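# Three arms load cartons into flow lane by date

## Task

Place the cartons in the flow lane sorted by date, with the oldest date at the front of the lane.

## Robot and tools

Robots: three identical i2rt Big YAM arms named arm1, arm2 and arm3. Each has six revolute joints, a two-finger gripper and a wrist camera that sits on top of the hand looking toward the fingertips. Reach is about 1.0 m from the joint 1 axis. Two fixed room cameras, cam_a and cam_b, also watch the scene. Feet (base_link) in the scene frame: arm1 at x=-1.399 y=-0.834 z=+0.768, arm2 at x=-0.549 y=-0.349 z=+0.753, arm3 at x=+0.555 y=+0.297 z=+0.850; each foot faces its own +x. The table tops under the arms are at z=+0.720.

Frame: one shared scene frame in metres, origin on the floor, +z up. "hand" is the point between the finger pads, about 1 cm short of the tips. The fingers point along the hand's +z axis and open along its y axis. Quaternions are written w, x, y, z. Printed hand positions get less accurate at long reach; hand_target is where the currently held joint targets would put the hand.

Tool move: one action for any subset of arms. Arguments arm1, arm2, arm3 (each a separate object for that arm) and cameras. An arm that is omitted receives nothing new but may still push toward an earlier target. Inside an arm's object:
- joints: absolute joint targets by name. joint1_rad -2.879 to 2.879 (base turn, positive counter-clockwise seen from above, 0 points along the foot's +x); joint2_rad 0 to 3.141 (shoulder, 0 is upper arm pointing back, positive lifts it up and forward); joint3_rad 0 to 3.019 (elbow, 0 folded, positive opens); joint4_rad -1.692 to 1.57 (hand pitch, positive tilts fingers up); joint5_rad -1.57 to 1.57 (sideways swing, positive to the arm's right); joint6_rad -2.094 to 2.094 (roll, positive clockwise seen from behind the hand); gripper_m 0 to 0.093, the fingertip gap in metres. Done tolerances: ±0.045, ±0.14, ±0.09, ±0.055, ±0.03, ±0.035 rad and ±0.003 m.
- target: an absolute hand pose, seven numbers [x, y, z, qw, qx, qy, qz] in metres in the scene frame, same form as the printed hand line. The hand travels straight from its hand_target toward it. When target is given, joints may contain only gripper_m.
- speed: top path speed in m/s, 0.002 to 0.5, default 0.25; rotation is capped at twice that in rad/s. Only allowed with target.
All motions start together; all hand paths in one call finish together, paced by the slowest, and last 0.5 to 10 s (cut off at 10 s). A call never exceeds 15 s. Each control step clips the path pose to within 100 mm and 20 degrees of the measured hand, so expect the hand to lag, stray, overshoot speed near full stretch and settle a centimetre or more off. Paths do not avoid objects or other arms. Unknown keys make a call invalid; out-of-range values get it refused, and a refusal cancels the remaining move, wait and finished_scene calls in that reply.
cameras: list of arm1_cam_wrist, arm2_cam_wrist, arm3_cam_wrist, cam_a, cam_b or all; omitted means all, [] means none.

Tool wait: seconds from 0 to 10, plus cameras; nothing new is commanded. Tool zoom_image: camera name and region [x0, y0, x1, y1] in pixels of that camera's latest image (top-left origin, at most 504 by 504); only cameras shown in the latest results. Tool read_manual: licence texts only. Tool finished_scene: argument scene, the current scene's number; it closes the scene for good, and the cartons must stay in order without help.

Reading results: each arm's state includes joint_positions, Joint velocities ("within noise" when still), joint torques (drive output including gravity; numbers 3 and 4 wrap at ±28 N m), hand and hand_target. A "move" line lists each arm sent a motion with "done" or its worst status. joint_status/hand_status words: off_target (stopped away, maybe still pushing); time_out (joints keep a nearby target and keep pushing; on_its_own lists them, and sending a joint its reported position relieves the push); not_followed, with "joint command not followed" or "pose unreachable" meaning a safety check withheld targets, often to stop arms colliding. Arms under "as last shown" were not commanded and show "not commanded". The pictures line gives image order; images can be slightly older than the state.

Gripper: when squeezing a rigid carton at full force, gripper_m reads up to about 0.005 m below its width (some read up to 0.002 m above). Closed on nothing it reads 0.000 to 0.003. Full force comes from about 0.005 m below the first-contact reading; open well above the reading to release. Pads give about 50 to 64 N each.

Cautions: never let two robots press or hit each other, and never close a gripper on another arm's fingers; this can end the scene. The collision check may react too late and ignores fingers, gripper housings and wrist cameras. Arms keep pushing on contact, which heats motors; MOTOR HOT appears at 85 °C and at 100 °C the arm drops and faults for 30 to 60 s (keys then read limit_stop_at_motor_heat; resend them). Avoid long stretched holds and pushing into things. Do not drop cartons, release them while moving, slam them, or knock anything off the work area or onto the floor. Loose objects may occasionally get a brief push. The simulation keeps running while you think, holding the last command.

Each tool is called as a command line: name --argument value for each argument, lists and objects as JSON in quotes; but a table of rows of numbers goes row by row, as --pt "numbers of a row", without its own name.

## Session

move --arm1 '{"joints": {"joint1_rad": -2.38, "joint2_rad": 1.121, "joint3_rad": 1.442, "joint4_rad": -1.264, "joint5_rad": 0, "joint6_rad": 0, "gripper_m": 0.093}}' --arm2 '{"joints": {"joint1_rad": 2.22, "joint2_rad": 1.121, "joint3_rad": 1.442, "joint4_rad": -1.264, "joint5_rad": 0, "joint6_rad": 0, "gripper_m": 0.093}}' --arm3 '{"joints": {"joint1_rad": -0.065, "joint2_rad": 1.5, "joint3_rad": 1.02, "joint4_rad": -1.07, "joint5_rad": 0, "joint6_rad": 0.771, "gripper_m": 0.093}}' --cameras '["arm1_cam_wrist", "arm2_cam_wrist", "cam_a"]'

Scene clock: 1.97 s.
Joint torques (N m): arm1=[-0.26 -8.7 11.59 1.35 0.01 -0.06] | arm2=[0.5 -6.01 10.36 1.21 0.01 -0.11] | arm3=[0.38 -13.16 11.45 0.66 0.06 0.13]
Heat: arm1: hottest joint3_rad 37 °C; arm2: hottest joint3_rad 42 °C; arm3: hottest joint3_rad 36 °C.
move: arm1 done; arm2 done; arm3 done
Joint velocities: within noise
arm1.joint_positions: joint1_rad=-2.366 joint2_rad=+1.124 joint3_rad=+1.415 joint4_rad=-1.273 joint5_rad=+0.001 joint6_rad=+0.009 gripper_m=+0.09310
arm1.joint_status: all done
arm1.hand: x=-1.5214 y=-0.4321 z=+1.1755 quat_wxyz=(+0.175, -0.766, +0.573, +0.234) (m; scene frame)
arm1.hand_target: x=-1.5167 y=-0.4275 z=+1.1920 quat_wxyz=(+0.188, -0.760, +0.571, +0.247) (m; scene frame)
arm1.hand_status: not commanded
arm2.joint_positions: joint1_rad=+2.212 joint2_rad=+1.122 joint3_rad=+1.443 joint4_rad=-1.257 joint5_rad=-0.001 joint6_rad=+0.010 gripper_m=+0.09308
arm2.joint_status: all done
arm2.hand: x=-0.5095 y=-0.7690 z=+1.1818 quat_wxyz=(+0.240, +0.640, +0.700, -0.209) (m; scene frame)
arm2.hand_target: x=-0.5065 y=-0.7668 z=+1.1810 quat_wxyz=(+0.237, +0.634, +0.706, -0.207) (m; scene frame)
arm2.hand_status: not commanded
arm3.joint_positions: joint1_rad=-0.070 joint2_rad=+1.478 joint3_rad=+1.003 joint4_rad=-1.078 joint5_rad=+0.001 joint6_rad=+0.762 gripper_m=+0.09309
arm3.joint_status: all done
arm3.hand: x=+0.2671 y=+0.0216 z=+0.9428 quat_wxyz=(-0.006, -1.000, -0.002, +0.006) (m; scene frame)
arm3.hand_target: x=+0.2624 y=+0.0141 z=+0.9404 quat_wxyz=(-0.007, -1.000, +0.000, +0.007) (m; scene frame)
arm3.hand_status: not commanded
pictures: arm1_cam_wrist, arm2_cam_wrist, cam_a
camera_calibration:
arm1_cam_wrist: T_world_to_cam=[[0.954165, 0.298723, -0.0182845, 1.60546], [0.299175, -0.950408, 0.0849676, -0.0576975], [0.00800407, -0.0865433, -0.996216, 1.26938], [0, 0, 0, 1]] pos_world=[-1.52477, -0.424568, 1.29884]
arm2_cam_wrist: T_world_to_cam=[[-0.995923, -0.0901862, -0.00181387, -0.576618], [-0.0900076, 0.994876, -0.0460398, 0.781644], [0.00595673, -0.0456889, -0.998938, 1.27134], [0, 0, 0, 1]] pos_world=[-0.511487, -0.771556, 1.30493]

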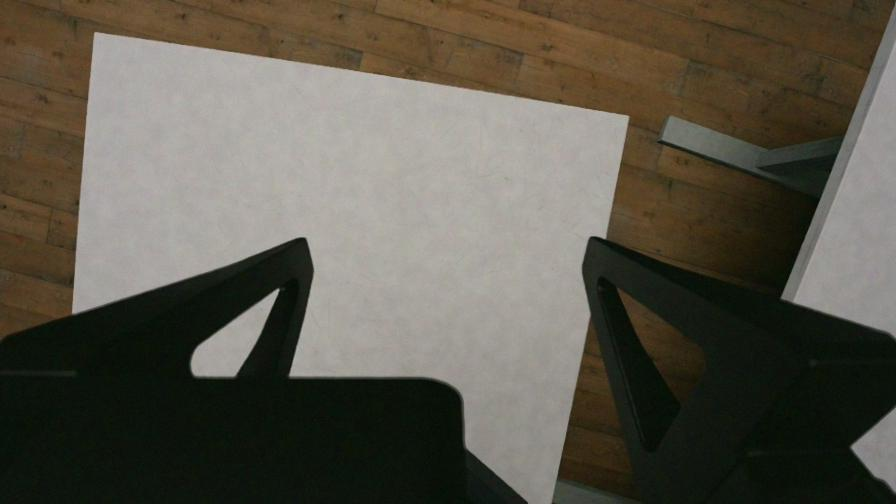

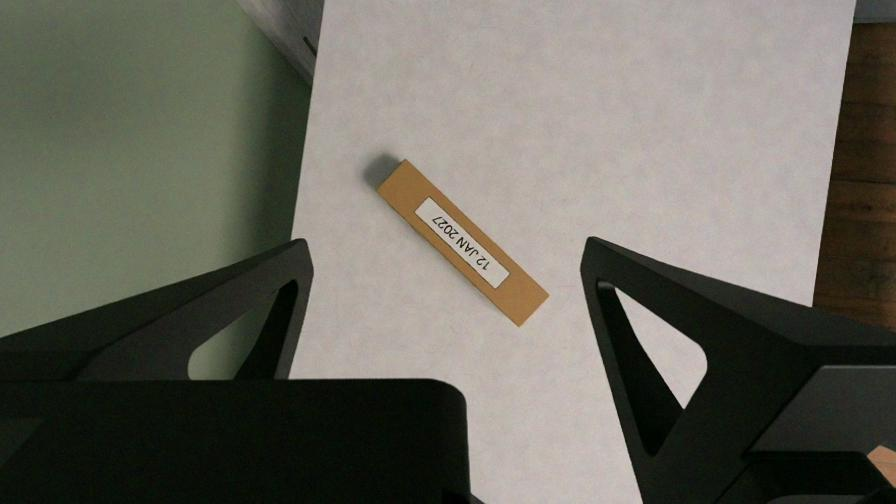

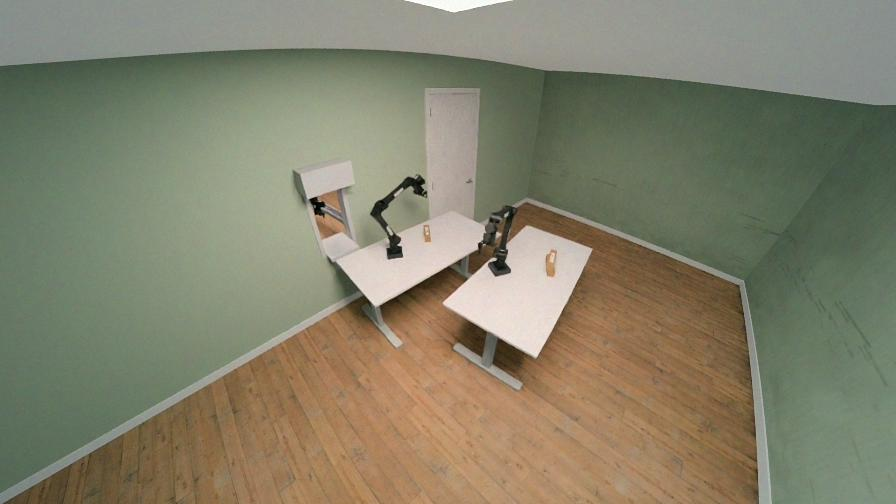

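move --arm1 '{"joints": {"joint1_rad": -0.32, "joint2_rad": 1.121, "joint3_rad": 1.442, "joint4_rad": -1.264, "joint5_rad": 0, "joint6_rad": 0}}' --arm2 '{"target": [-0.519, -0.807, 0.85, 0, 0.3338, 0.9426, 0], "speed": 0.45}' --cameras '["arm1_cam_wrist", "arm2_cam_wrist"]'

Scene clock: 21.33 s.
Joint torques (N m): arm1=[1.67 -9.99 11.63 1.33 0.11 -0.04] | arm2=[0.26 -12.51 8.96 0.72 -0.02 -0.15] | arm3=[0.32 -13.39 11.48 0.68 0.06 0.16]
Heat: arm1: hottest joint3_rad 40 °C; arm2: hottest joint3_rad 46 °C; arm3: hottest joint3_rad 39 °C.
move: arm1 done; arm2 done
Joint velocities: within noise
arm1.joint_positions: joint1_rad=-0.334 joint2_rad=+1.135 joint3_rad=+1.415 joint4_rad=-1.273 joint5_rad=-0.001 joint6_rad=+0.008 gripper_m=+0.09310
arm1.joint_status: all done
arm1.hand: x=-1.7091 y=-1.1271 z=+1.1670 quat_wxyz=(-0.104, -0.893, -0.351, +0.262) (m; scene frame)
arm1.hand_target: x=-1.7053 y=-1.1317 z=+1.1878 quat_wxyz=(-0.114, -0.882, -0.358, +0.284) (m; scene frame)
arm1.hand_status: not commanded
arm2.joint_positions: joint1_rad=+2.176 joint2_rad=+1.641 joint3_rad=+1.200 joint4_rad=-1.145 joint5_rad=+0.007 joint6_rad=-0.808 gripper_m=+0.09308
arm2.joint_status: not commanded
arm2.hand: x=-0.5209 y=-0.8051 z=+0.8535 quat_wxyz=(+0.000, +0.341, +0.940, +0.001) (m; scene frame)
arm2.hand_target: x=-0.5190 y=-0.8071 z=+0.8501 quat_wxyz=(+0.000, +0.334, +0.943, +0.000) (m; scene frame)
arm2.hand_status: done (0.004 m and 0.9 deg from the pose sent, 0.334 m and 58.3 deg at the start)
arm3: as last shown
arm3.joint_positions: joint1_rad=-0.070 joint2_rad=+1.478 joint3_rad=+1.003 joint4_rad=-1.078 joint5_rad=+0.001 joint6_rad=+0.763 gripper_m=+0.09309
pictures: arm1_cam_wrist, arm2_cam_wrist
camera_calibration:
arm1_cam_wrist: T_world_to_cam=[[-0.693144, 0.720496, -0.0208869, -0.34488], [0.715103, 0.691014, 0.105486, 1.87571], [0.0904358, 0.0581811, -0.994201, 1.50394], [0, 0, 0, 1]] pos_world=[-1.71638, -1.13516, 1.29015]
arm2_cam_wrist: T_world_to_cam=[[-0.63823, -0.769778, 0.0101941, -0.962949], [-0.631221, 0.530839, 0.565482, -0.376028], [-0.440708, 0.354473, -0.824697, 0.882519], [0, 0, 0, 1]] pos_world=[-0.463006, -0.854476, 0.950265]

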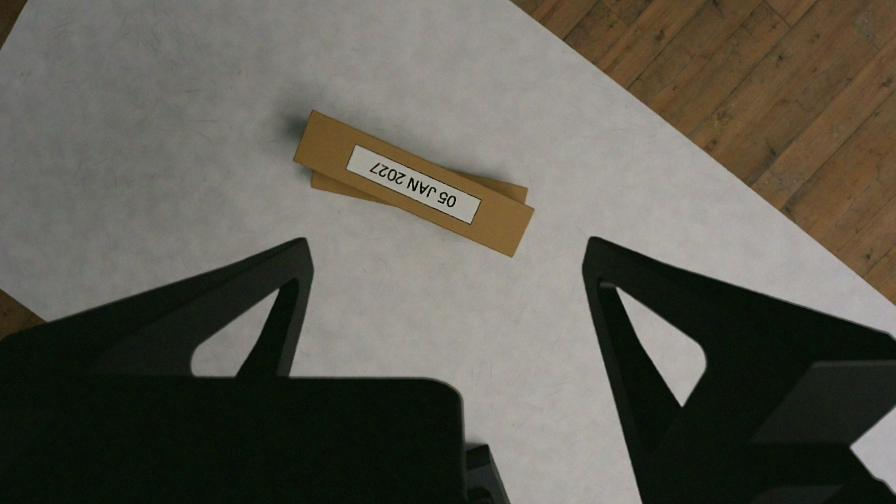

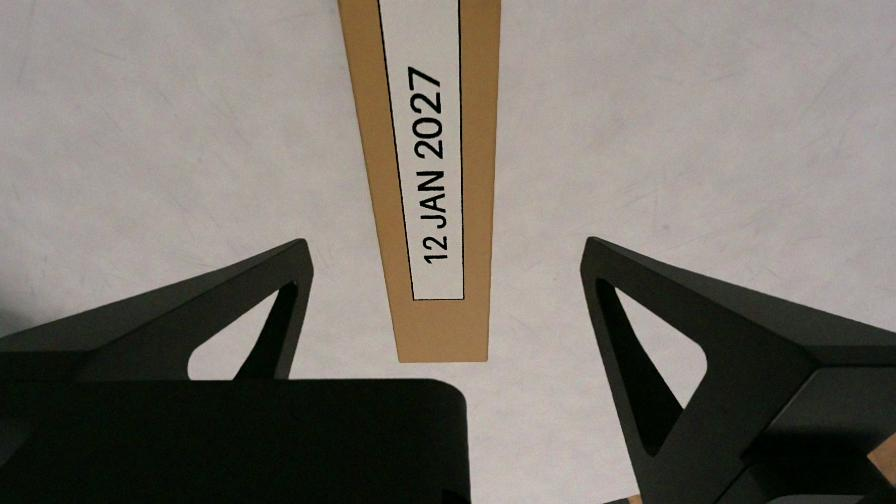

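move --arm1 '{"target": [-1.700, -1.190, 0.90, 0, 0.5736, 0.8192, 0], "speed": 0.45}' --arm2 '{"target": [-0.516, -0.803, 0.757, 0, 0.3173, 0.9483, 0], "speed": 0.2}' --cameras '["arm1_cam_wrist"]'

move --arm2 '{"joints": {"gripper_m": 0.05}}' --cameras '[]'

Scene clock: 49.97 s.
Joint torques (N m): arm1=[1.67 -16.21 9.16 0.44 0.05 -0.02] | arm2=[0.5 -11.99 6.76 0.77 -0.03 -0.12] | arm3=[0.73 -13.16 11.43 0.65 0.07 0.14]
Heat: arm1: hottest joint3_rad 43 °C; arm2: hottest joint3_rad 46 °C; arm3: hottest joint3_rad 42 °C.
move: arm1 off_target; arm2 off_target
Joint velocities: within noise
arm1.joint_positions: joint1_rad=-0.236 joint2_rad=+1.612 joint3_rad=+1.257 joint4_rad=-1.242 joint5_rad=-0.003 joint6_rad=-1.042 gripper_m=+0.09310
arm1.joint_status: not commanded
arm1.hand: x=-1.6992 y=-1.1792 z=+0.8924 quat_wxyz=(-0.002, -0.583, -0.812, -0.016) (m; scene frame)
arm1.hand_target: x=-1.6997 y=-1.1898 z=+0.9001 quat_wxyz=(+0.000, -0.574, -0.819, +0.000) (m; scene frame)
arm1.hand_status: off_target (0.013 m and 2.3 deg from the pose sent, 0.274 m and 73.8 deg at the start)
arm2.joint_positions: joint1_rad=+2.178 joint2_rad=+1.753 joint3_rad=+1.095 joint4_rad=-0.902 joint5_rad=+0.007 joint6_rad=-0.838 gripper_m=+0.09308
arm2.joint_status: not commanded
arm2.hand: x=-0.5192 y=-0.8103 z=+0.7701 quat_wxyz=(+0.005, +0.327, +0.945, -0.011) (m; scene frame)
arm2.hand_target: x=-0.5161 y=-0.8029 z=+0.7575 quat_wxyz=(+0.000, +0.317, +0.948, +0.000) (m; scene frame)
arm2.hand_status: off_target (0.015 m and 1.8 deg from the pose sent, 0.097 m and 2.9 deg at the start)
arm3: as last shown
pictures: arm1_cam_wrist
camera_calibration:
arm1_cam_wrist: T_world_to_cam=[[-0.945205, -0.322172, -0.05285, -1.93558], [-0.280344, 0.717971, 0.637122, -0.20054], [-0.167318, 0.617027, -0.768949, 1.25307], [0, 0, 0, 1]] pos_world=[-1.67608, -1.25278, 0.989018]

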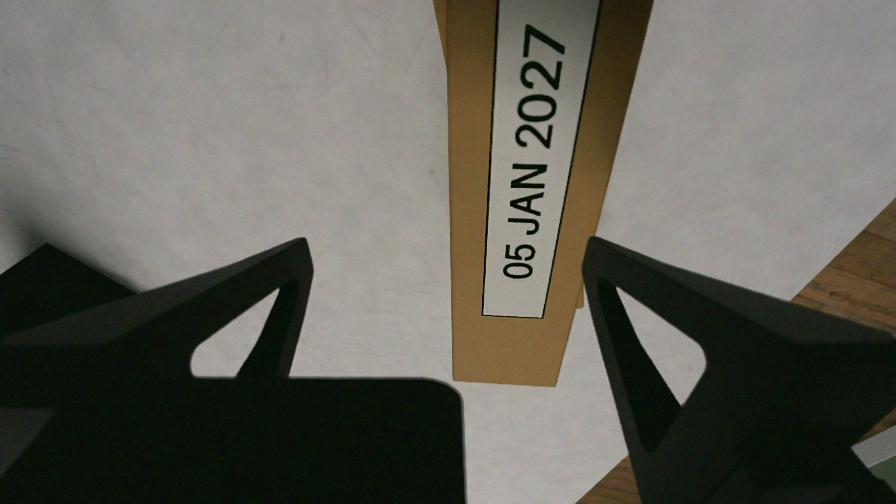

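Scene clock: 50.57 s.
Joint torques (N m): arm1=[1.67 -15.74 9.16 0.44 0.04 -0.06] | arm2=[0.26 -11.99 6.95 0.76 0.04 -0.12] | arm3=[0.62 -13.22 11.43 0.76 0.08 0.14]
Heat: arm1: hottest joint3_rad 43 °C; arm2: hottest joint3_rad 46 °C; arm3: hottest joint3_rad 42 °C.
move: arm2 off_target
Joint velocities: within noise
arm1, arm3: as last shown
arm1.joint_positions: joint1_rad=-0.236 joint2_rad=+1.612 joint3_rad=+1.257 joint4_rad=-1.242 joint5_rad=-0.003 joint6_rad=-1.043 gripper_m=+0.09310
arm1.hand_target: x=-1.6997 y=-1.1898 z=+0.9001 quat_wxyz=(+0.000, -0.573, -0.819, +0.000) (m; scene frame)
arm2.joint_positions: joint1_rad=+2.182 joint2_rad=+1.753 joint3_rad=+1.092 joint4_rad=-0.902 joint5_rad=+0.005 joint6_rad=-0.838 gripper_m=+0.06047
arm2.joint_status: gripper_m off_target (ended at +0.06050, target +0.05000)
arm2.hand: x=-0.5172 y=-0.8089 z=+0.7693 quat_wxyz=(+0.006, +0.325, +0.946, -0.009) (m; scene frame)
arm2.hand_target: x=-0.5162 y=-0.8028 z=+0.7574 quat_wxyz=(+0.000, +0.317, +0.948, +0.000) (m; scene frame)
arm2.hand_status: not commanded
pictures: none
No camera images: "cameras" was empty.

move --arm1 '{"target": [-1.7255, -1.194, 0.898, 0, 0.562, 0.827, 0], "speed": 0.3}' --arm2 '{"target": [-0.516, -0.803, 0.92, 0, 0.3173, 0.9483, 0], "speed": 0.4}' --cameras '[]'

move --arm2 '{"joints": {"joint1_rad": -1.95, "joint2_rad": 1.40, "joint3_rad": 1.25, "joint4_rad": -1.41, "joint5_rad": 0, "joint6_rad": 0.644}}' --cameras '["arm1_cam_wrist"]'

Scene clock: 68.53 s.
Joint torques (N m): arm1=[-0.67 -15.27 11.97 0.16 0.03 -0.07] | arm2=[0.44 -11.75 14.52 -0.35 -0.04 -0.1] | arm3=[0.38 -13.33 11.41 0.68 0.07 0.15]
Heat: arm1: hottest joint3_rad 43 °C; arm2: hottest joint3_rad 47 °C; arm3: hottest joint3_rad 43 °C.
move: arm1 off_target; arm2 off_target
Joint velocities: within noise
arm1.joint_positions: joint1_rad=-0.239 joint2_rad=+1.649 joint3_rad=+1.275 joint4_rad=-1.242 joint5_rad=-0.002 joint6_rad=-1.106 gripper_m=+0.09310
arm1.joint_status: not commanded
arm1.hand: x=-1.7047 y=-1.1830 z=+0.8824 quat_wxyz=(-0.003, -0.558, -0.829, -0.025) (m; scene frame)
arm1.hand_target: x=-1.7248 y=-1.1930 z=+0.8985 quat_wxyz=(+0.000, -0.562, -0.827, +0.000) (m; scene frame)
arm1.hand_status: off_target (0.028 m and 2.9 deg from the pose sent, 0.031 m and 3.5 deg at the start)
arm2.joint_positions: joint1_rad=+2.182 joint2_rad=+1.571 joint3_rad=+1.235 joint4_rad=-1.302 joint5_rad=+0.007 joint6_rad=-0.838 gripper_m=+0.06047
arm2.joint_status: not commanded
arm2.hand: x=-0.5207 y=-0.7806 z=+0.8966 quat_wxyz=(-0.010, +0.324, +0.946, +0.025) (m; scene frame)
arm2.hand_target: x=-0.5161 y=-0.8014 z=+0.9201 quat_wxyz=(+0.000, +0.317, +0.948, +0.000) (m; scene frame)
arm2.hand_status: off_target (0.033 m and 3.2 deg from the pose sent, 0.151 m and 1.5 deg at the start; pose on its path clipped on 6 of 45 steps)
arm3: as last shown
pictures: none
No camera images: "cameras" was empty.

Scene clock: 71.43 s.
Joint torques (N m): arm1=[-0.79 -15.27 11.96 0.14 0.03 -0.06] | arm2=[-0.32 -11.93 10.88 -0.2 -0.04 0.08] | arm3=[0.62 -13.51 11.37 0.69 0.07 0.14]
Heat: arm1: hottest joint3_rad 43 °C; arm2: hottest joint3_rad 48 °C; arm3: hottest joint3_rad 43 °C.
move: arm2 done
Joint velocities: within noise
arm1, arm3: as last shown
arm2.joint_positions: joint1_rad=-1.947 joint2_rad=+1.419 joint3_rad=+1.235 joint4_rad=-1.400 joint5_rad=+0.002 joint6_rad=+0.634 gripper_m=+0.06050
arm2.joint_status: all done
arm2.hand: x=-0.2295 y=-0.1012 z=+0.9527 quat_wxyz=(+0.000, +0.010, -1.000, +0.010) (m; scene frame)
arm2.hand_target: x=-0.2287 y=-0.1013 z=+0.9656 quat_wxyz=(-0.009, +0.004, -1.000, +0.002) (m; scene frame)
arm2.hand_status: not commanded
pictures: arm1_cam_wrist
camera_calibration:
arm1_cam_wrist: T_world_to_cam=[[-0.92312, -0.378042, -0.0702406, -1.95564], [-0.331799, 0.690852, 0.642365, -0.317411], [-0.194315, 0.616286, -0.763173, 1.19476], [0, 0, 0, 1]] pos_world=[-1.67844, -1.25634, 0.978341]

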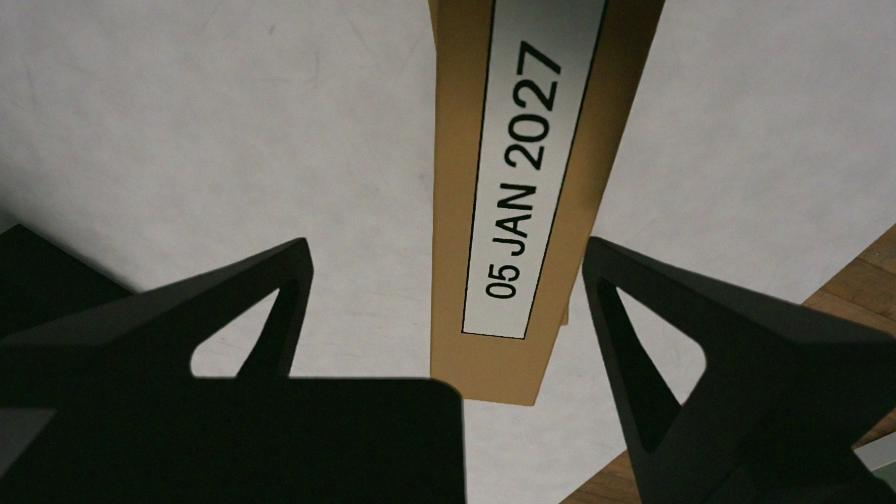

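move --arm1 '{"target": [-1.744, -1.199, 0.888, 0, 0.5736, 0.8192, 0], "speed": 0.3}' --arm2 '{"target": [0.052, -0.050, 0.89, 0, 0, 1, 0], "speed": 0.35}' --cameras '[]'

move --arm2 '{"target": [0.048, -0.050, 0.80, 0, 0, 1, 0], "speed": 0.2}' --cameras '["arm1_cam_wrist"]'

Scene clock: 88.23 s.
Joint torques (N m): arm1=[-0.67 -15.68 11.97 0.4 0.01 0.01] | arm2=[-0.5 -21.13 16.01 -0.38 -0.08 -0.11] | arm3=[0.56 -13.27 11.47 0.68 0.06 0.13]
Heat: arm1: hottest joint3_rad 44 °C; arm2: hottest joint3_rad 51 °C; arm3: hottest joint3_rad 43 °C.
move: arm1 off_target; arm2 off_target
Joint velocities: within noise
arm1.joint_positions: joint1_rad=-0.260 joint2_rad=+1.694 joint3_rad=+1.310 joint4_rad=-1.236 joint5_rad=-0.002 joint6_rad=-1.106 gripper_m=+0.09310
arm1.joint_status: not commanded
arm1.hand: x=-1.7216 y=-1.1871 z=+0.8744 quat_wxyz=(-0.004, -0.567, -0.823, -0.027) (m; scene frame)
arm1.hand_target: x=-1.7432 y=-1.1980 z=+0.8885 quat_wxyz=(+0.000, -0.573, -0.819, +0.000) (m; scene frame)
arm1.hand_status: off_target (0.029 m and 3.2 deg from the pose sent, 0.043 m and 3.6 deg at the start)
arm2.joint_positions: joint1_rad=-2.142 joint2_rad=+2.154 joint3_rad=+2.008 joint4_rad=-1.491 joint5_rad=-0.012 joint6_rad=+0.468 gripper_m=+0.06050
arm2.joint_status: not commanded
arm2.hand: x=+0.0311 y=-0.0586 z=+0.8636 quat_wxyz=(+0.027, -0.004, -1.000, +0.015) (m; scene frame)
arm2.hand_target: x=+0.0500 y=-0.0509 z=+0.8904 quat_wxyz=(-0.001, +0.000, -1.000, +0.000) (m; scene frame)
arm2.hand_status: off_target (0.035 m and 3.6 deg from the pose sent, 0.293 m and 1.7 deg at the start; pose on its path clipped on 13 of 62 steps)
arm3: as last shown
pictures: none
No camera images: "cameras" was empty.

Scene clock: 89.43 s.
Joint torques (N m): arm1=[-0.67 -15.68 11.93 0.4 0.02 0.01] | arm2=[-0.32 -22.59 9.35 0.54 -0.01 -0.1] | arm3=[0.56 -13.51 11.4 0.65 0.07 0.15]
Heat: arm1: hottest joint3_rad 44 °C; arm2: hottest joint3_rad 51 °C; arm3: hottest joint3_rad 43 °C.
move: arm2 done
Joint velocities: within noise
arm1.joint_positions: joint1_rad=-0.260 joint2_rad=+1.694 joint3_rad=+1.311 joint4_rad=-1.236 joint5_rad=-0.002 joint6_rad=-1.106 gripper_m=+0.09310
arm1.joint_status: not commanded
arm1.hand: x=-1.7217 y=-1.1872 z=+0.8745 quat_wxyz=(-0.004, -0.567, -0.823, -0.027) (m; scene frame)
arm1.hand_target: x=-1.7432 y=-1.1981 z=+0.8886 quat_wxyz=(+0.000, -0.573, -0.819, +0.000) (m; scene frame)
arm1.hand_status: not commanded
arm2.joint_positions: joint1_rad=-2.142 joint2_rad=+2.209 joint3_rad=+1.929 joint4_rad=-1.303 joint5_rad=-0.012 joint6_rad=+0.467 gripper_m=+0.06050
arm2.joint_status: not commanded
arm2.hand: x=+0.0470 y=-0.0517 z=+0.7979 quat_wxyz=(+0.004, -0.004, -1.000, +0.003) (m; scene frame)
arm2.hand_target: x=+0.0479 y=-0.0500 z=+0.8000 quat_wxyz=(+0.000, +0.000, -1.000, +0.000) (m; scene frame)
arm2.hand_status: done (0.003 m and 0.7 deg from the pose sent, 0.066 m and 3.6 deg at the start)
arm3: as last shown
pictures: arm1_cam_wrist
camera_calibration:
arm1_cam_wrist: T_world_to_cam=[[-0.930699, -0.358437, -0.0729565, -1.96083], [-0.318536, 0.696145, 0.643363, -0.28679], [-0.179817, 0.622017, -0.762077, 1.21889], [0, 0, 0, 1]] pos_world=[-1.69712, -1.26136, 0.970345]

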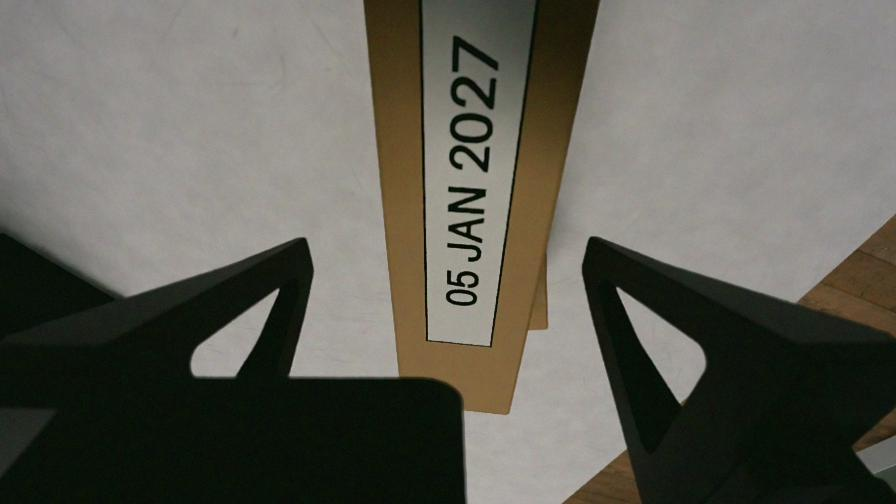

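move --arm1 '{"target": [-1.735, -1.194, 0.813, 0, 0.5736, 0.8192, 0], "speed": 0.15}' --arm2 '{"target": [0.047, -0.050, 0.775, 0, 0, 1, 0], "speed": 0.08}' --cameras '["arm1_cam_wrist"]'

move --arm2 '{"joints": {"gripper_m": 0.085}}' --cameras '[]'

move --arm2 '{"target": [0.03, -0.045, 0.89, 0, 0, 1, 0], "speed": 0.35}' --cameras '[]'

Scene clock: 96.80 s.
Joint torques (N m): arm1=[-0.26 -17.32 7.64 0.5 -0.01 0.09] | arm2=[-0.09 -20.66 7.87 1.07 -0.09 -0.07] | arm3=[0.5 -13.51 11.44 0.65 0.07 0.13]
Heat: arm1: hottest joint3_rad 45 °C; arm2: hottest joint3_rad 50 °C; arm3: hottest joint3_rad 44 °C.
move: arm1 done; arm2 off_target
Joint velocities: within noise
arm1.joint_positions: joint1_rad=-0.260 joint2_rad=+1.770 joint3_rad=+1.227 joint4_rad=-1.043 joint5_rad=-0.002 joint6_rad=-1.106 gripper_m=+0.09310
arm1.joint_status: not commanded
arm1.hand: x=-1.7273 y=-1.1931 z=+0.8101 quat_wxyz=(-0.002, -0.567, -0.824, -0.010) (m; scene frame)
arm1.hand_target: x=-1.7349 y=-1.1940 z=+0.8131 quat_wxyz=(+0.000, -0.573, -0.819, +0.000) (m; scene frame)
arm1.hand_status: done (0.008 m and 1.5 deg from the pose sent, 0.063 m and 3.2 deg at the start)
arm2.joint_positions: joint1_rad=-2.142 joint2_rad=+2.209 joint3_rad=+1.914 joint4_rad=-1.261 joint5_rad=-0.012 joint6_rad=+0.467 gripper_m=+0.06050
arm2.joint_status: not commanded
arm2.hand: x=+0.0518 y=-0.0494 z=+0.7927 quat_wxyz=(-0.009, -0.004, -1.000, -0.003) (m; scene frame)
arm2.hand_target: x=+0.0467 y=-0.0501 z=+0.7753 quat_wxyz=(+0.000, +0.000, -1.000, +0.000) (m; scene frame)
arm2.hand_status: off_target (0.018 m and 1.2 deg from the pose sent, 0.023 m and 0.7 deg at the start)
arm3.joint_positions: joint1_rad=-0.070 joint2_rad=+1.478 joint3_rad=+1.003 joint4_rad=-1.078 joint5_rad=+0.001 joint6_rad=+0.763 gripper_m=+0.09309
arm3.joint_status: not commanded
arm3.hand: x=+0.2671 y=+0.0216 z=+0.9428 quat_wxyz=(-0.006, -1.000, -0.002, +0.006) (m; scene frame)
arm3.hand_target: x=+0.2624 y=+0.0141 z=+0.9404 quat_wxyz=(-0.007, -1.000, +0.000, +0.007) (m; scene frame)
arm3.hand_status: not commanded
pictures: arm1_cam_wrist
camera_calibration:
arm1_cam_wrist: T_world_to_cam=[[-0.931998, -0.359921, -0.0428501, -2.00125], [-0.304043, 0.711941, 0.633008, -0.190796], [-0.197326, 0.60299, -0.772959, 1.12837], [0, 0, 0, 1]] pos_world=[-1.70052, -1.26485, 0.907203]

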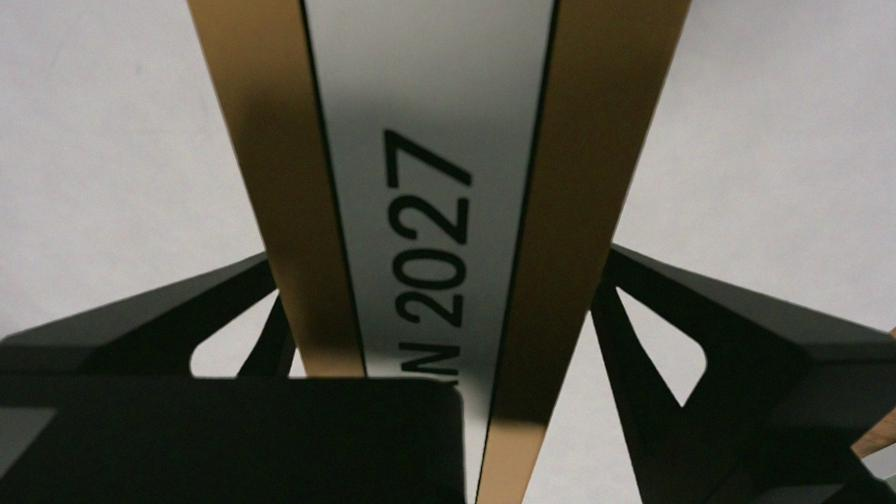

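Scene clock: 97.40 s.
Joint torques (N m): arm1=[-0.21 -17.03 7.66 0.5 0 0.09] | arm2=[-0.09 -20.25 7.95 0.7 -0.06 -0.07] | arm3=[0.56 -13.27 11.45 0.7 0.07 0.14]
Heat: arm1: hottest joint3_rad 45 °C; arm2: hottest joint3_rad 50 °C; arm3: hottest joint3_rad 44 °C.
move: arm2 done
Joint velocities: within noise
arm1, arm3: as last shown
arm2.joint_positions: joint1_rad=-2.142 joint2_rad=+2.209 joint3_rad=+1.912 joint4_rad=-1.254 joint5_rad=-0.013 joint6_rad=+0.467 gripper_m=+0.08485
arm2.joint_status: all done
arm2.hand: x=+0.0527 y=-0.0488 z=+0.7920 quat_wxyz=(-0.011, -0.004, -1.000, -0.004) (m; scene frame)
arm2.hand_target: x=+0.0466 y=-0.0501 z=+0.7753 quat_wxyz=(+0.000, +0.000, -1.000, +0.000) (m; scene frame)
arm2.hand_status: not commanded
pictures: none
No camera images: "cameras" was empty.

Scene clock: 98.67 s.
Joint torques (N m): arm1=[-0.21 -16.91 7.66 0.47 -0.01 0.08] | arm2=[0.44 -19.14 13.74 -0.17 -0.05 0.09] | arm3=[0.67 -13.39 11.4 0.72 0.06 0.15]
Heat: arm1: hottest joint3_rad 45 °C; arm2: hottest joint3_rad 50 °C; arm3: hottest joint3_rad 44 °C.
move: arm2 off_target
Joint velocities: within noise
arm1, arm3: as last shown
arm2.joint_positions: joint1_rad=-2.135 joint2_rad=+2.085 joint3_rad=+1.953 joint4_rad=-1.459 joint5_rad=-0.013 joint6_rad=+0.467 gripper_m=+0.08495
arm2.joint_status: not commanded
arm2.hand: x=+0.0214 y=-0.0572 z=+0.8857 quat_wxyz=(+0.007, +0.000, -1.000, +0.004) (m; scene frame)
arm2.hand_target: x=+0.0293 y=-0.0452 z=+0.8899 quat_wxyz=(+0.000, +0.000, -1.000, +0.000) (m; scene frame)
arm2.hand_status: off_target (0.015 m and 1.0 deg from the pose sent, 0.101 m and 1.4 deg at the start)
pictures: none
No camera images: "cameras" was empty.

move --arm1 '{"joints": {"gripper_m": 0.05}}' --arm2 '{"target": [-0.25, -0.075, 0.95, 0, 0, 1, 0], "speed": 0.45}' --cameras '[]'

move --arm1 '{"target": [-1.727, -1.193, 0.925, 0, 0.5736, 0.8192, 0], "speed": 0.4}' --cameras '["arm1_cam_wrist"]'

move --arm1 '{"joints": {"joint1_rad": 2.456, "joint2_rad": 1.9, "joint3_rad": 1.77, "joint4_rad": -1.44, "joint5_rad": 0, "joint6_rad": 0.403}}' --cameras '["arm1_cam_wrist"]'

Scene clock: 109.40 s.
Joint torques (N m): arm1=[-0.21 -17.03 7.71 0.39 -0.01 0.07] | arm2=[0.38 -9.76 8.39 0.62 0.1 0.1] | arm3=[0.62 -13.45 11.49 0.7 0.08 0.14]
Heat: arm1: hottest joint3_rad 44 °C; arm2: hottest joint3_rad 52 °C; arm3: hottest joint3_rad 44 °C.
move: arm1 off_target; arm2 done
Joint velocities: within noise
arm1.joint_positions: joint1_rad=-0.260 joint2_rad=+1.770 joint3_rad=+1.227 joint4_rad=-1.040 joint5_rad=-0.002 joint6_rad=-1.104 gripper_m=+0.06037
arm1.joint_status: gripper_m off_target (ended at +0.06041, target +0.05000)
arm1.hand: x=-1.7277 y=-1.1936 z=+0.8100 quat_wxyz=(-0.001, -0.568, -0.823, -0.009) (m; scene frame)
arm1.hand_target: x=-1.7349 y=-1.1940 z=+0.8131 quat_wxyz=(+0.000, -0.574, -0.819, +0.000) (m; scene frame)
arm1.hand_status: not commanded
arm2.joint_positions: joint1_rad=-1.880 joint2_rad=+1.409 joint3_rad=+1.243 joint4_rad=-1.388 joint5_rad=-0.017 joint6_rad=+0.718 gripper_m=+0.08495
arm2.joint_status: not commanded
arm2.hand: x=-0.2453 y=-0.0748 z=+0.9593 quat_wxyz=(-0.006, +0.002, -1.000, -0.006) (m; scene frame)
arm2.hand_target: x=-0.2500 y=-0.0751 z=+0.9502 quat_wxyz=(+0.000, +0.000, -1.000, +0.000) (m; scene frame)
arm2.hand_status: done (0.010 m and 1.0 deg from the pose sent, 0.280 m and 1.0 deg at the start)
arm3: as last shown
pictures: none
No camera images: "cameras" was empty.

Scene clock: 110.70 s.
Joint torques (N m): arm1=[0.56 -17.2 12.98 -0.34 -0.03 0.11] | arm2=[0.38 -9.76 8.39 0.62 0.1 0.09] | arm3=[0.62 -13.27 11.4 0.72 0.06 0.14]
Heat: arm1: hottest joint3_rad 44 °C; arm2: hottest joint3_rad 52 °C; arm3: hottest joint3_rad 44 °C.
move: arm1 off_target
Joint velocities: within noise
arm1.joint_positions: joint1_rad=-0.260 joint2_rad=+1.649 joint3_rad=+1.309 joint4_rad=-1.292 joint5_rad=-0.002 joint6_rad=-1.099 gripper_m=+0.06038
arm1.joint_status: not commanded
arm1.hand: x=-1.7122 y=-1.1768 z=+0.8947 quat_wxyz=(-0.005, -0.570, -0.821, -0.034) (m; scene frame)
arm1.hand_target: x=-1.7256 y=-1.1917 z=+0.9251 quat_wxyz=(+0.000, -0.573, -0.819, +0.000) (m; scene frame)
arm1.hand_status: off_target (0.037 m and 3.9 deg from the pose sent, 0.115 m and 1.3 deg at the start; pose on its path clipped on 2 of 39 steps)
arm2, arm3: as last shown
arm2.joint_positions: joint1_rad=-1.880 joint2_rad=+1.409 joint3_rad=+1.243 joint4_rad=-1.388 joint5_rad=-0.017 joint6_rad=+0.719 gripper_m=+0.08495
arm2.hand_target: x=-0.2500 y=-0.0750 z=+0.9502 quat_wxyz=(+0.000, +0.000, -1.000, +0.000) (m; scene frame)
pictures: arm1_cam_wrist
camera_calibration:
arm1_cam_wrist: T_world_to_cam=[[-0.932553, -0.350814, -0.0852852, -1.92992], [-0.319403, 0.691551, 0.647873, -0.314914], [-0.168304, 0.631416, -0.756959, 1.25559], [0, 0, 0, 1]] pos_world=[-1.68902, -1.25207, 0.989862]

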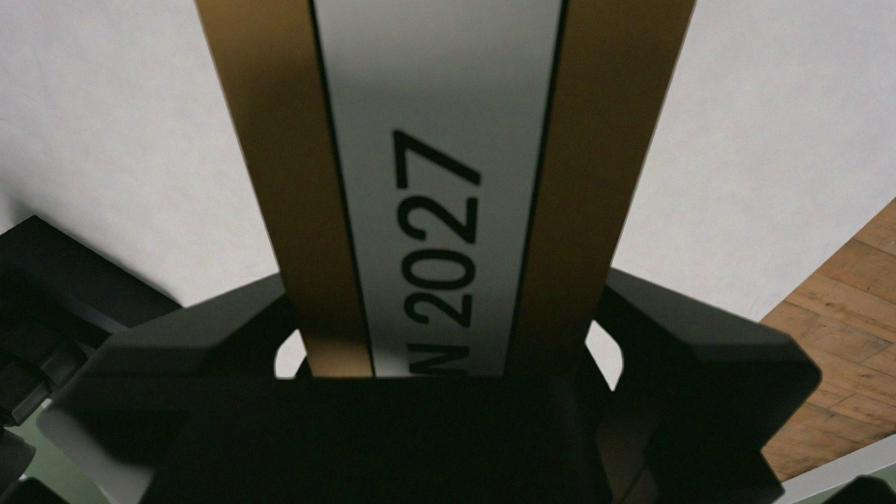

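Scene clock: 113.27 s.
Joint torques (N m): arm1=[0.44 -25.58 10.78 -0.42 0.13 0.12] | arm2=[0.44 -9.76 8.39 0.62 0.1 0.1] | arm3=[0.62 -13.22 11.44 0.7 0.07 0.14]
Heat: arm1: hottest joint3_rad 45 °C; arm2: hottest joint3_rad 52 °C; arm3: hottest joint3_rad 44 °C.
move: arm1 done
Joint velocities: within noise
arm1.joint_positions: joint1_rad=+2.461 joint2_rad=+1.953 joint3_rad=+1.738 joint4_rad=-1.427 joint5_rad=+0.000 joint6_rad=+0.394 gripper_m=+0.06042
arm1.joint_status: all done
arm1.hand: x=-0.8649 y=-0.6034 z=+0.9000 quat_wxyz=(+0.031, +0.008, -0.999, +0.011) (m; scene frame)
arm1.hand_target: x=-0.8585 y=-0.6045 z=+0.9417 quat_wxyz=(-0.002, +0.000, -1.000, -0.003) (m; scene frame)
arm1.hand_status: not commanded
arm2, arm3: as last shown
pictures: arm1_cam_wrist
camera_calibration:
arm1_cam_wrist: T_world_to_cam=[[0.0187883, -0.999817, -0.00355998, -0.580533], [-0.737851, -0.0162681, 0.674767, -1.2575], [-0.674702, -0.010051, -0.738022, 0.198164], [0, 0, 0, 1]] pos_world=[-0.783239, -0.598893, 0.992703]

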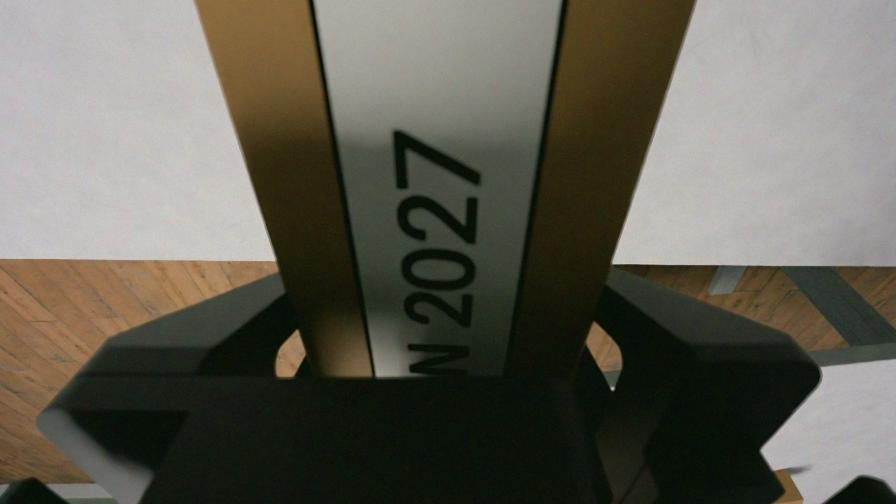

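move --arm1 '{"target": [-0.855, -0.602, 0.80, 0, 0, 1, 0], "speed": 0.25}' --cameras '[]'

move --arm1 '{"target": [-0.855, -0.602, 0.765, 0, 0, 1, 0], "speed": 0.08}' --cameras '[]'

move --arm1 '{"joints": {"gripper_m": 0.093}}' --cameras '[]'

move --arm1 '{"target": [-0.87, -0.61, 0.91, 0, 0, 1, 0], "speed": 0.4}' --arm2 '{"joints": {"joint1_rad": -0.3, "joint2_rad": 1.404, "joint3_rad": 1.078, "joint4_rad": -1.244, "joint5_rad": 0, "joint6_rad": 0.682, "gripper_m": 0.093}}' --cameras '[]'

move --arm1 '{"joints": {"joint1_rad": -0.32, "joint2_rad": 1.121, "joint3_rad": 1.442, "joint4_rad": -1.264, "joint5_rad": 0, "joint6_rad": 0}}' --arm2 '{"joints": {"joint1_rad": 1.222, "joint2_rad": 1.404, "joint3_rad": 1.078, "joint4_rad": -1.244, "joint5_rad": 0, "joint6_rad": 0.682}}' --cameras '["arm1_cam_wrist", "arm2_cam_wrist"]'

Scene clock: 127.90 s.
Joint torques (N m): arm1=[0.62 -24.64 8.95 0.23 0.17 0.12] | arm2=[0.44 -9.7 8.39 0.62 0.11 0.09] | arm3=[0.56 -13.39 11.38 0.7 0.06 0.14]
Heat: arm1: hottest joint3_rad 46 °C; arm2: hottest joint3_rad 52 °C; arm3: hottest joint3_rad 44 °C.
move: arm1 off_target
Joint velocities: within noise
arm1.joint_positions: joint1_rad=+2.461 joint2_rad=+2.059 joint3_rad=+1.551 joint4_rad=-1.131 joint5_rad=+0.003 joint6_rad=+0.398 gripper_m=+0.06029
arm1.joint_status: not commanded
arm1.hand: x=-0.8695 y=-0.6054 z=+0.7721 quat_wxyz=(+0.030, +0.006, -0.999, +0.012) (m; scene frame)
arm1.hand_target: x=-0.8557 y=-0.6023 z=+0.8001 quat_wxyz=(+0.000, +0.000, -1.000, +0.000) (m; scene frame)
arm1.hand_status: off_target (0.032 m and 3.7 deg from the pose sent, 0.101 m and 3.9 deg at the start)
arm2, arm3: as last shown
pictures: none
No camera images: "cameras" was empty.

Scene clock: 128.97 s.
Joint torques (N m): arm1=[0.62 -21.36 7.84 0.4 0.14 0.11] | arm2=[0.44 -9.7 8.38 0.61 0.1 0.09] | arm3=[0.85 -13.27 11.48 0.7 0.07 0.14]
Heat: arm1: hottest joint3_rad 46 °C; arm2: hottest joint3_rad 52 °C; arm3: hottest joint3_rad 44 °C.
move: arm1 done
Joint velocities: within noise
arm1.joint_positions: joint1_rad=+2.461 joint2_rad=+2.064 joint3_rad=+1.534 joint4_rad=-1.061 joint5_rad=+0.003 joint6_rad=+0.398 gripper_m=+0.06027
arm1.joint_status: not commanded
arm1.hand: x=-0.8611 y=-0.6018 z=+0.7632 quat_wxyz=(+0.008, +0.006, -1.000, +0.003) (m; scene frame)
arm1.hand_target: x=-0.8550 y=-0.6020 z=+0.7651 quat_wxyz=(+0.000, +0.000, -1.000, +0.000) (m; scene frame)
arm1.hand_status: done (0.006 m and 1.1 deg from the pose sent, 0.016 m and 3.7 deg at the start)
arm2, arm3: as last shown
pictures: none
No camera images: "cameras" was empty.

Scene clock: 129.60 s.
Joint torques (N m): arm1=[0.62 -21.3 7.87 0.44 0.14 0.11] | arm2=[0.44 -9.7 8.39 0.62 0.1 0.09] | arm3=[0.44 -13.27 11.43 0.68 0.08 0.15]
Heat: arm1: hottest joint3_rad 46 °C; arm2: hottest joint3_rad 52 °C; arm3: hottest joint3_rad 44 °C.
move: arm1 done
Joint velocities: within noise
arm1.joint_positions: joint1_rad=+2.461 joint2_rad=+2.064 joint3_rad=+1.534 joint4_rad=-1.061 joint5_rad=+0.003 joint6_rad=+0.398 gripper_m=+0.09282
arm1.joint_status: all done
arm1.hand: x=-0.8611 y=-0.6018 z=+0.7630 quat_wxyz=(+0.008, +0.006, -1.000, +0.003) (m; scene frame)
arm1.hand_target: x=-0.8551 y=-0.6020 z=+0.7650 quat_wxyz=(+0.000, +0.000, -1.000, +0.000) (m; scene frame)
arm1.hand_status: not commanded
arm2: as last shown
arm3.joint_positions: joint1_rad=-0.070 joint2_rad=+1.478 joint3_rad=+1.003 joint4_rad=-1.078 joint5_rad=+0.001 joint6_rad=+0.763 gripper_m=+0.09309
arm3.joint_status: not commanded
arm3.hand: x=+0.2671 y=+0.0216 z=+0.9428 quat_wxyz=(-0.006, -1.000, -0.002, +0.006) (m; scene frame)
arm3.hand_target: x=+0.2624 y=+0.0141 z=+0.9404 quat_wxyz=(-0.007, -1.000, +0.000, +0.007) (m; scene frame)
arm3.hand_status: not commanded
pictures: none
No camera images: "cameras" was empty.

Scene clock: 131.50 s.
Joint torques (N m): arm1=[0.5 -19.43 11.55 -0.27 0.14 0.1] | arm2=[0.26 -9.58 7.99 0.42 0.07 -0.11] | arm3=[0.67 -13.16 11.41 0.7 0.07 0.14]
Heat: arm1: hottest joint3_rad 45 °C; arm2: hottest joint3_rad 51 °C; arm3: hottest joint3_rad 44 °C.
move: arm1 off_target; arm2 done
Joint velocities: within noise
arm1.joint_positions: joint1_rad=+2.461 joint2_rad=+1.876 joint3_rad=+1.618 joint4_rad=-1.342 joint5_rad=+0.003 joint6_rad=+0.398 gripper_m=+0.09292
arm1.joint_status: not commanded
arm1.hand: x=-0.8825 y=-0.6117 z=+0.8981 quat_wxyz=(+0.012, +0.006, -1.000, +0.005) (m; scene frame)
arm1.hand_target: x=-0.8705 y=-0.6102 z=+0.9101 quat_wxyz=(+0.000, +0.000, -1.000, +0.000) (m; scene frame)
arm1.hand_status: off_target (0.017 m and 1.6 deg from the pose sent, 0.147 m and 1.1 deg at the start; pose on its path clipped on 5 of 57 steps)
arm2.joint_positions: joint1_rad=-0.305 joint2_rad=+1.402 joint3_rad=+1.097 joint4_rad=-1.246 joint5_rad=-0.001 joint6_rad=+0.691 gripper_m=+0.09293
arm2.joint_status: all done
arm2.hand: x=-0.8118 y=-0.0524 z=+0.9018 quat_wxyz=(+0.001, +0.719, -0.695, -0.002) (m; scene frame)
arm2.hand_target: x=-0.8088 y=-0.0584 z=+0.8943 quat_wxyz=(+0.001, +0.724, -0.689, +0.007) (m; scene frame)
arm2.hand_status: not commanded
arm3: as last shown
pictures: none
No camera images: "cameras" was empty.

Scene clock: 133.87 s.
Joint torques (N m): arm1=[-0.15 -9.82 10.17 1.09 0.07 -0.06] | arm2=[0.38 -9.52 8.05 0.42 0.06 -0.1] | arm3=[0.62 -13.22 11.43 0.66 0.07 0.15]
Heat: arm1: hottest joint3_rad 45 °C; arm2: hottest joint3_rad 51 °C; arm3: hottest joint3_rad 44 °C.
move: arm1 done; arm2 done
Joint velocities: within noise
arm1.joint_positions: joint1_rad=-0.306 joint2_rad=+1.134 joint3_rad=+1.433 joint4_rad=-1.266 joint5_rad=+0.000 joint6_rad=+0.009 gripper_m=+0.09297
arm1.joint_status: all done
arm1.hand: x=-1.7030 y=-1.1377 z=+1.1781 quat_wxyz=(-0.113, -0.885, -0.361, +0.273) (m; scene frame)
arm1.hand_target: x=-1.7053 y=-1.1317 z=+1.1878 quat_wxyz=(-0.114, -0.882, -0.357, +0.284) (m; scene frame)
arm1.hand_status: not commanded
arm2.joint_positions: joint1_rad=+1.217 joint2_rad=+1.402 joint3_rad=+1.097 joint4_rad=-1.246 joint5_rad=+0.000 joint6_rad=+0.691 gripper_m=+0.09294
arm2.joint_status: all done
arm2.hand: x=-0.8575 y=-0.5943 z=+0.9076 quat_wxyz=(+0.012, +1.000, -0.007, -0.003) (m; scene frame)
arm2.hand_target: x=-0.8513 y=-0.5917 z=+0.9001 quat_wxyz=(+0.006, +1.000, +0.000, +0.004) (m; scene frame)
arm2.hand_status: not commanded
arm3: as last shown
pictures: arm1_cam_wrist, arm2_cam_wrist
camera_calibration:
arm1_cam_wrist: T_world_to_cam=[[-0.712343, 0.701526, -0.0206747, -0.387334], [0.698406, 0.711466, 0.0777491, 1.90505], [0.0692525, 0.0409447, -0.996759, 1.4623], [0, 0, 0, 1]] pos_world=[-1.70768, -1.14353, 1.30143]
arm2_cam_wrist: T_world_to_cam=[[0.00872239, 0.9999, -0.011141, 0.609888], [0.827715, -0.000967975, 0.561148, 0.207902], [0.561081, -0.0141161, -0.82764, 1.34687], [0, 0, 0, 1]] pos_world=[-0.933105, -0.590613, 1.00485]

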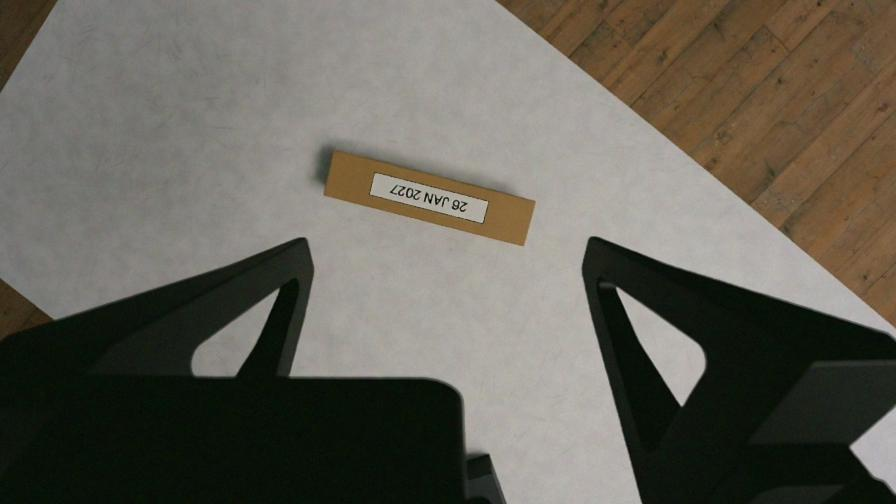

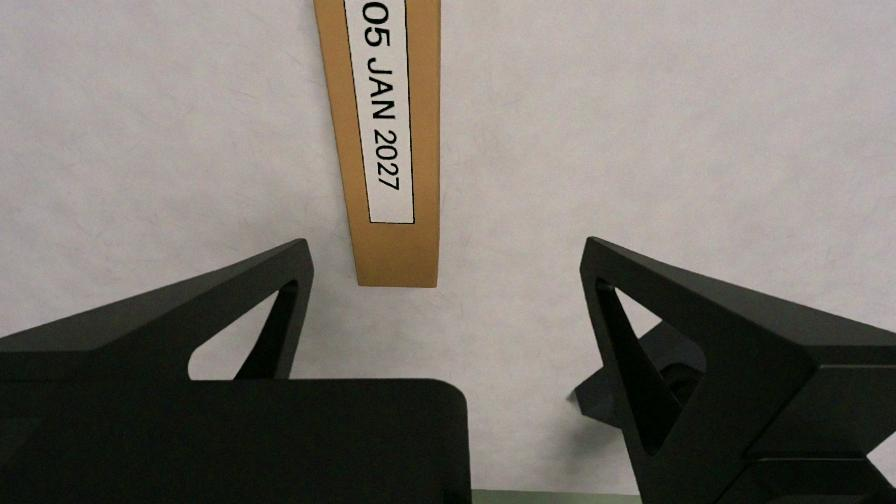

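move --arm1 '{"target": [-1.728, -1.200, 0.872, 0, 0.4924, 0.8704, 0], "speed": 0.45}' --arm2 '{"target": [-0.884, -0.630, 0.86, 0, 1, 0, 0], "speed": 0.4}' --cameras '[]'

move --arm2 '{"target": [-0.885, -0.631, 0.757, 0, 1, 0, 0], "speed": 0.2}' --cameras '[]'

move --arm2 '{"joints": {"gripper_m": 0.05}}' --cameras '["arm1_cam_wrist"]'

Scene clock: 148.20 s.
Joint torques (N m): arm1=[1.38 -17.26 10.4 0.35 0.02 -0.1] | arm2=[0.73 -9.93 12.62 0.65 0.11 0.1] | arm3=[0.5 -13.16 11.47 0.69 0.09 0.13]
Heat: arm1: hottest joint3_rad 44 °C; arm2: hottest joint3_rad 51 °C; arm3: hottest joint3_rad 44 °C.
move: arm1 off_target; arm2 off_target
Joint velocities: within noise
arm1.joint_positions: joint1_rad=-0.264 joint2_rad=+1.702 joint3_rad=+1.272 joint4_rad=-1.187 joint5_rad=-0.003 joint6_rad=-1.265 gripper_m=+0.09298
arm1.joint_status: not commanded
arm1.hand: x=-1.7204 y=-1.1832 z=+0.8570 quat_wxyz=(-0.006, -0.502, -0.865, -0.025) (m; scene frame)
arm1.hand_target: x=-1.7274 y=-1.1995 z=+0.8723 quat_wxyz=(+0.000, -0.492, -0.870, +0.000) (m; scene frame)
arm1.hand_status: off_target (0.024 m and 3.2 deg from the pose sent, 0.313 m and 82.8 deg at the start)
arm2.joint_positions: joint1_rad=+1.237 joint2_rad=+1.550 joint3_rad=+1.097 joint4_rad=-1.158 joint5_rad=+0.012 joint6_rad=+0.696 gripper_m=+0.09294
arm2.joint_status: not commanded
arm2.hand: x=-0.8696 y=-0.6126 z=+0.8507 quat_wxyz=(-0.012, +1.000, +0.001, +0.016) (m; scene frame)
arm2.hand_target: x=-0.8832 y=-0.6296 z=+0.8604 quat_wxyz=(+0.000, +1.000, +0.000, +0.000) (m; scene frame)
arm2.hand_status: off_target (0.024 m and 2.3 deg from the pose sent, 0.065 m and 1.6 deg at the start)
arm3: as last shown
pictures: none
No camera images: "cameras" was empty.

Scene clock: 149.50 s.
Joint torques (N m): arm1=[1.49 -16.91 10.41 0.35 0.01 -0.06] | arm2=[0.56 -10.52 7.04 0.77 0.11 0.06] | arm3=[0.5 -13.22 11.44 0.64 0.07 0.16]
Heat: arm1: hottest joint3_rad 44 °C; arm2: hottest joint3_rad 51 °C; arm3: hottest joint3_rad 44 °C.
move: arm2 done
Joint velocities: within noise
arm1, arm3: as last shown
arm1.hand: x=-1.7204 y=-1.1832 z=+0.8570 quat_wxyz=(-0.006, -0.501, -0.865, -0.025) (m; scene frame)
arm2.joint_positions: joint1_rad=+1.237 joint2_rad=+1.709 joint3_rad=+1.034 joint4_rad=-0.885 joint5_rad=+0.013 joint6_rad=+0.696 gripper_m=+0.09294
arm2.joint_status: not commanded
arm2.hand: x=-0.8893 y=-0.6306 z=+0.7647 quat_wxyz=(+0.004, +1.000, +0.000, -0.003) (m; scene frame)
arm2.hand_target: x=-0.8850 y=-0.6310 z=+0.7572 quat_wxyz=(+0.000, +1.000, +0.000, +0.000) (m; scene frame)
arm2.hand_status: done (0.009 m and 0.6 deg from the pose sent, 0.097 m and 2.3 deg at the start)
pictures: none
No camera images: "cameras" was empty.

Scene clock: 150.10 s.
Joint torques (N m): arm1=[1.49 -16.85 10.41 0.35 0.02 -0.07] | arm2=[0.5 -11.69 7.17 0.65 0.13 0.04] | arm3=[0.56 -13.27 11.44 0.68 0.07 0.14]
Heat: arm1: hottest joint3_rad 45 °C; arm2: hottest joint3_rad 51 °C; arm3: hottest joint3_rad 44 °C.
move: arm2 off_target
Joint velocities: within noise
arm1, arm3: as last shown
arm2.joint_positions: joint1_rad=+1.237 joint2_rad=+1.709 joint3_rad=+1.034 joint4_rad=-0.882 joint5_rad=+0.013 joint6_rad=+0.698 gripper_m=+0.06065
arm2.joint_status: gripper_m off_target (ended at +0.06068, target +0.05000)
arm2.hand: x=-0.8897 y=-0.6311 z=+0.7647 quat_wxyz=(+0.005, +1.000, -0.001, -0.004) (m; scene frame)
arm2.hand_target: x=-0.8850 y=-0.6310 z=+0.7572 quat_wxyz=(+0.000, +1.000, +0.000, +0.000) (m; scene frame)
arm2.hand_status: not commanded
pictures: arm1_cam_wrist
camera_calibration:
arm1_cam_wrist: T_world_to_cam=[[-0.863773, -0.498353, -0.0744299, -2.00866], [-0.425961, 0.643283, 0.636195, -0.519138], [-0.26917, 0.581232, -0.76793, 1.0063], [0, 0, 0, 1]] pos_world=[-1.68529, -1.25197, 0.95354]

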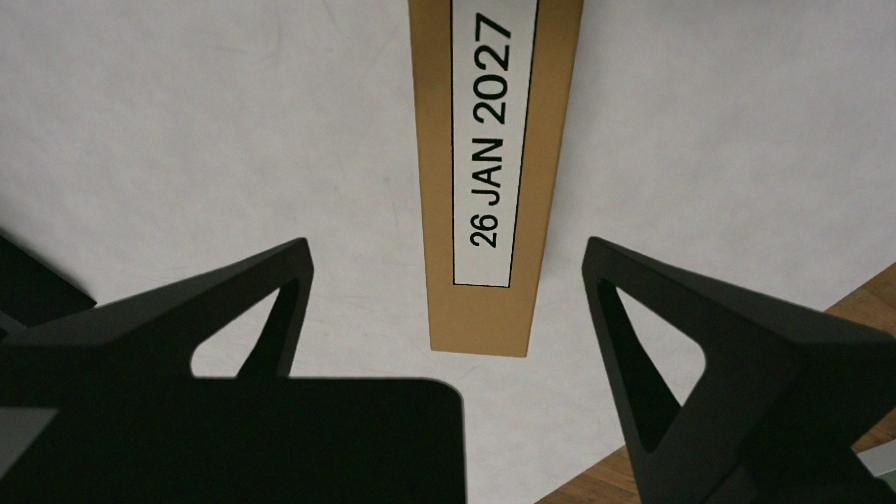

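move --arm1 '{"target": [-1.748, -1.203, 0.845, 0, 0.4924, 0.8704, 0], "speed": 0.3}' --arm2 '{"target": [-0.885, -0.631, 0.92, 0, 1, 0, 0], "speed": 0.4}' --cameras '[]'

move --arm2 '{"joints": {"joint1_rad": -1.95, "joint2_rad": 1.40, "joint3_rad": 1.25, "joint4_rad": -1.41, "joint5_rad": 0, "joint6_rad": 0.644}}' --cameras '["arm1_cam_wrist"]'

Scene clock: 160.97 s.
Joint torques (N m): arm1=[-0.38 -16.85 11.11 0.42 0.05 -0.06] | arm2=[0.73 -11.52 14.93 -0.34 -0.01 0.1] | arm3=[0.5 -13.22 11.43 0.7 0.07 0.15]
Heat: arm1: hottest joint3_rad 45 °C; arm2: hottest joint3_rad 51 °C; arm3: hottest joint3_rad 45 °C.
move: arm1 off_target; arm2 off_target
Joint velocities: within noise
arm1.joint_positions: joint1_rad=-0.264 joint2_rad=+1.759 joint3_rad=+1.272 joint4_rad=-1.136 joint5_rad=-0.003 joint6_rad=-1.290 gripper_m=+0.09298
arm1.joint_status: not commanded
arm1.hand: x=-1.7268 y=-1.1901 z=+0.8302 quat_wxyz=(-0.007, -0.490, -0.871, -0.028) (m; scene frame)
arm1.hand_target: x=-1.7473 y=-1.2022 z=+0.8457 quat_wxyz=(+0.000, -0.492, -0.870, +0.000) (m; scene frame)
arm1.hand_status: off_target (0.029 m and 3.3 deg from the pose sent, 0.036 m and 3.2 deg at the start)
arm2.joint_positions: joint1_rad=+1.239 joint2_rad=+1.515 joint3_rad=+1.178 joint4_rad=-1.296 joint5_rad=+0.016 joint6_rad=+0.699 gripper_m=+0.06065
arm2.joint_status: not commanded
arm2.hand: x=-0.8688 y=-0.6114 z=+0.8938 quat_wxyz=(-0.020, +1.000, +0.001, +0.023) (m; scene frame)
arm2.hand_target: x=-0.8835 y=-0.6298 z=+0.9202 quat_wxyz=(+0.001, +1.000, +0.000, +0.000) (m; scene frame)
arm2.hand_status: off_target (0.036 m and 3.5 deg from the pose sent, 0.155 m and 0.7 deg at the start; pose on its path clipped on 7 of 44 steps)
arm3: as last shown
pictures: none
No camera images: "cameras" was empty.

Scene clock: 163.53 s.
Joint torques (N m): arm1=[-0.38 -16.85 11.12 0.39 0.05 -0.06] | arm2=[-0.32 -12.1 13.55 -0.32 -0.07 -0.11] | arm3=[0.62 -13.27 11.43 0.7 0.05 0.14]
Heat: arm1: hottest joint3_rad 45 °C; arm2: hottest joint3_rad 51 °C; arm3: hottest joint3_rad 45 °C.
move: arm2 done
Joint velocities: within noise
arm1, arm3: as last shown
arm1.joint_positions: joint1_rad=-0.264 joint2_rad=+1.759 joint3_rad=+1.272 joint4_rad=-1.136 joint5_rad=-0.003 joint6_rad=-1.291 gripper_m=+0.09298
arm2.joint_positions: joint1_rad=-1.948 joint2_rad=+1.423 joint3_rad=+1.200 joint4_rad=-1.399 joint5_rad=+0.003 joint6_rad=+0.654 gripper_m=+0.06062
arm2.joint_status: all done
arm2.hand: x=-0.2379 y=-0.1084 z=+0.9382 quat_wxyz=(+0.015, +0.000, -1.000, +0.022) (m; scene frame)
arm2.hand_target: x=-0.2287 y=-0.1015 z=+0.9656 quat_wxyz=(-0.009, +0.004, -1.000, +0.003) (m; scene frame)
arm2.hand_status: not commanded
pictures: arm1_cam_wrist
camera_calibration:
arm1_cam_wrist: T_world_to_cam=[[-0.850352, -0.51995, -0.0809534, -2.01667], [-0.445637, 0.629755, 0.636252, -0.550504], [-0.279839, 0.577114, -0.767222, 0.964054], [0, 0, 0, 1]] pos_world=[-1.69042, -1.25825, 0.926646]

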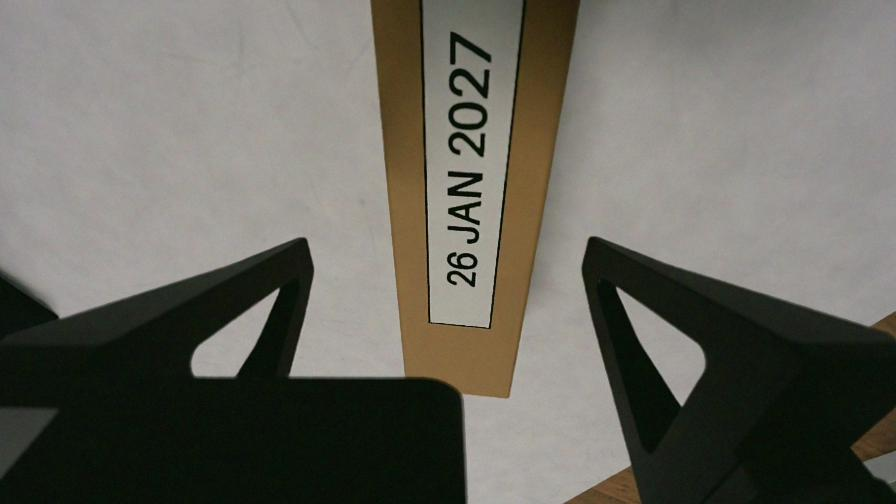

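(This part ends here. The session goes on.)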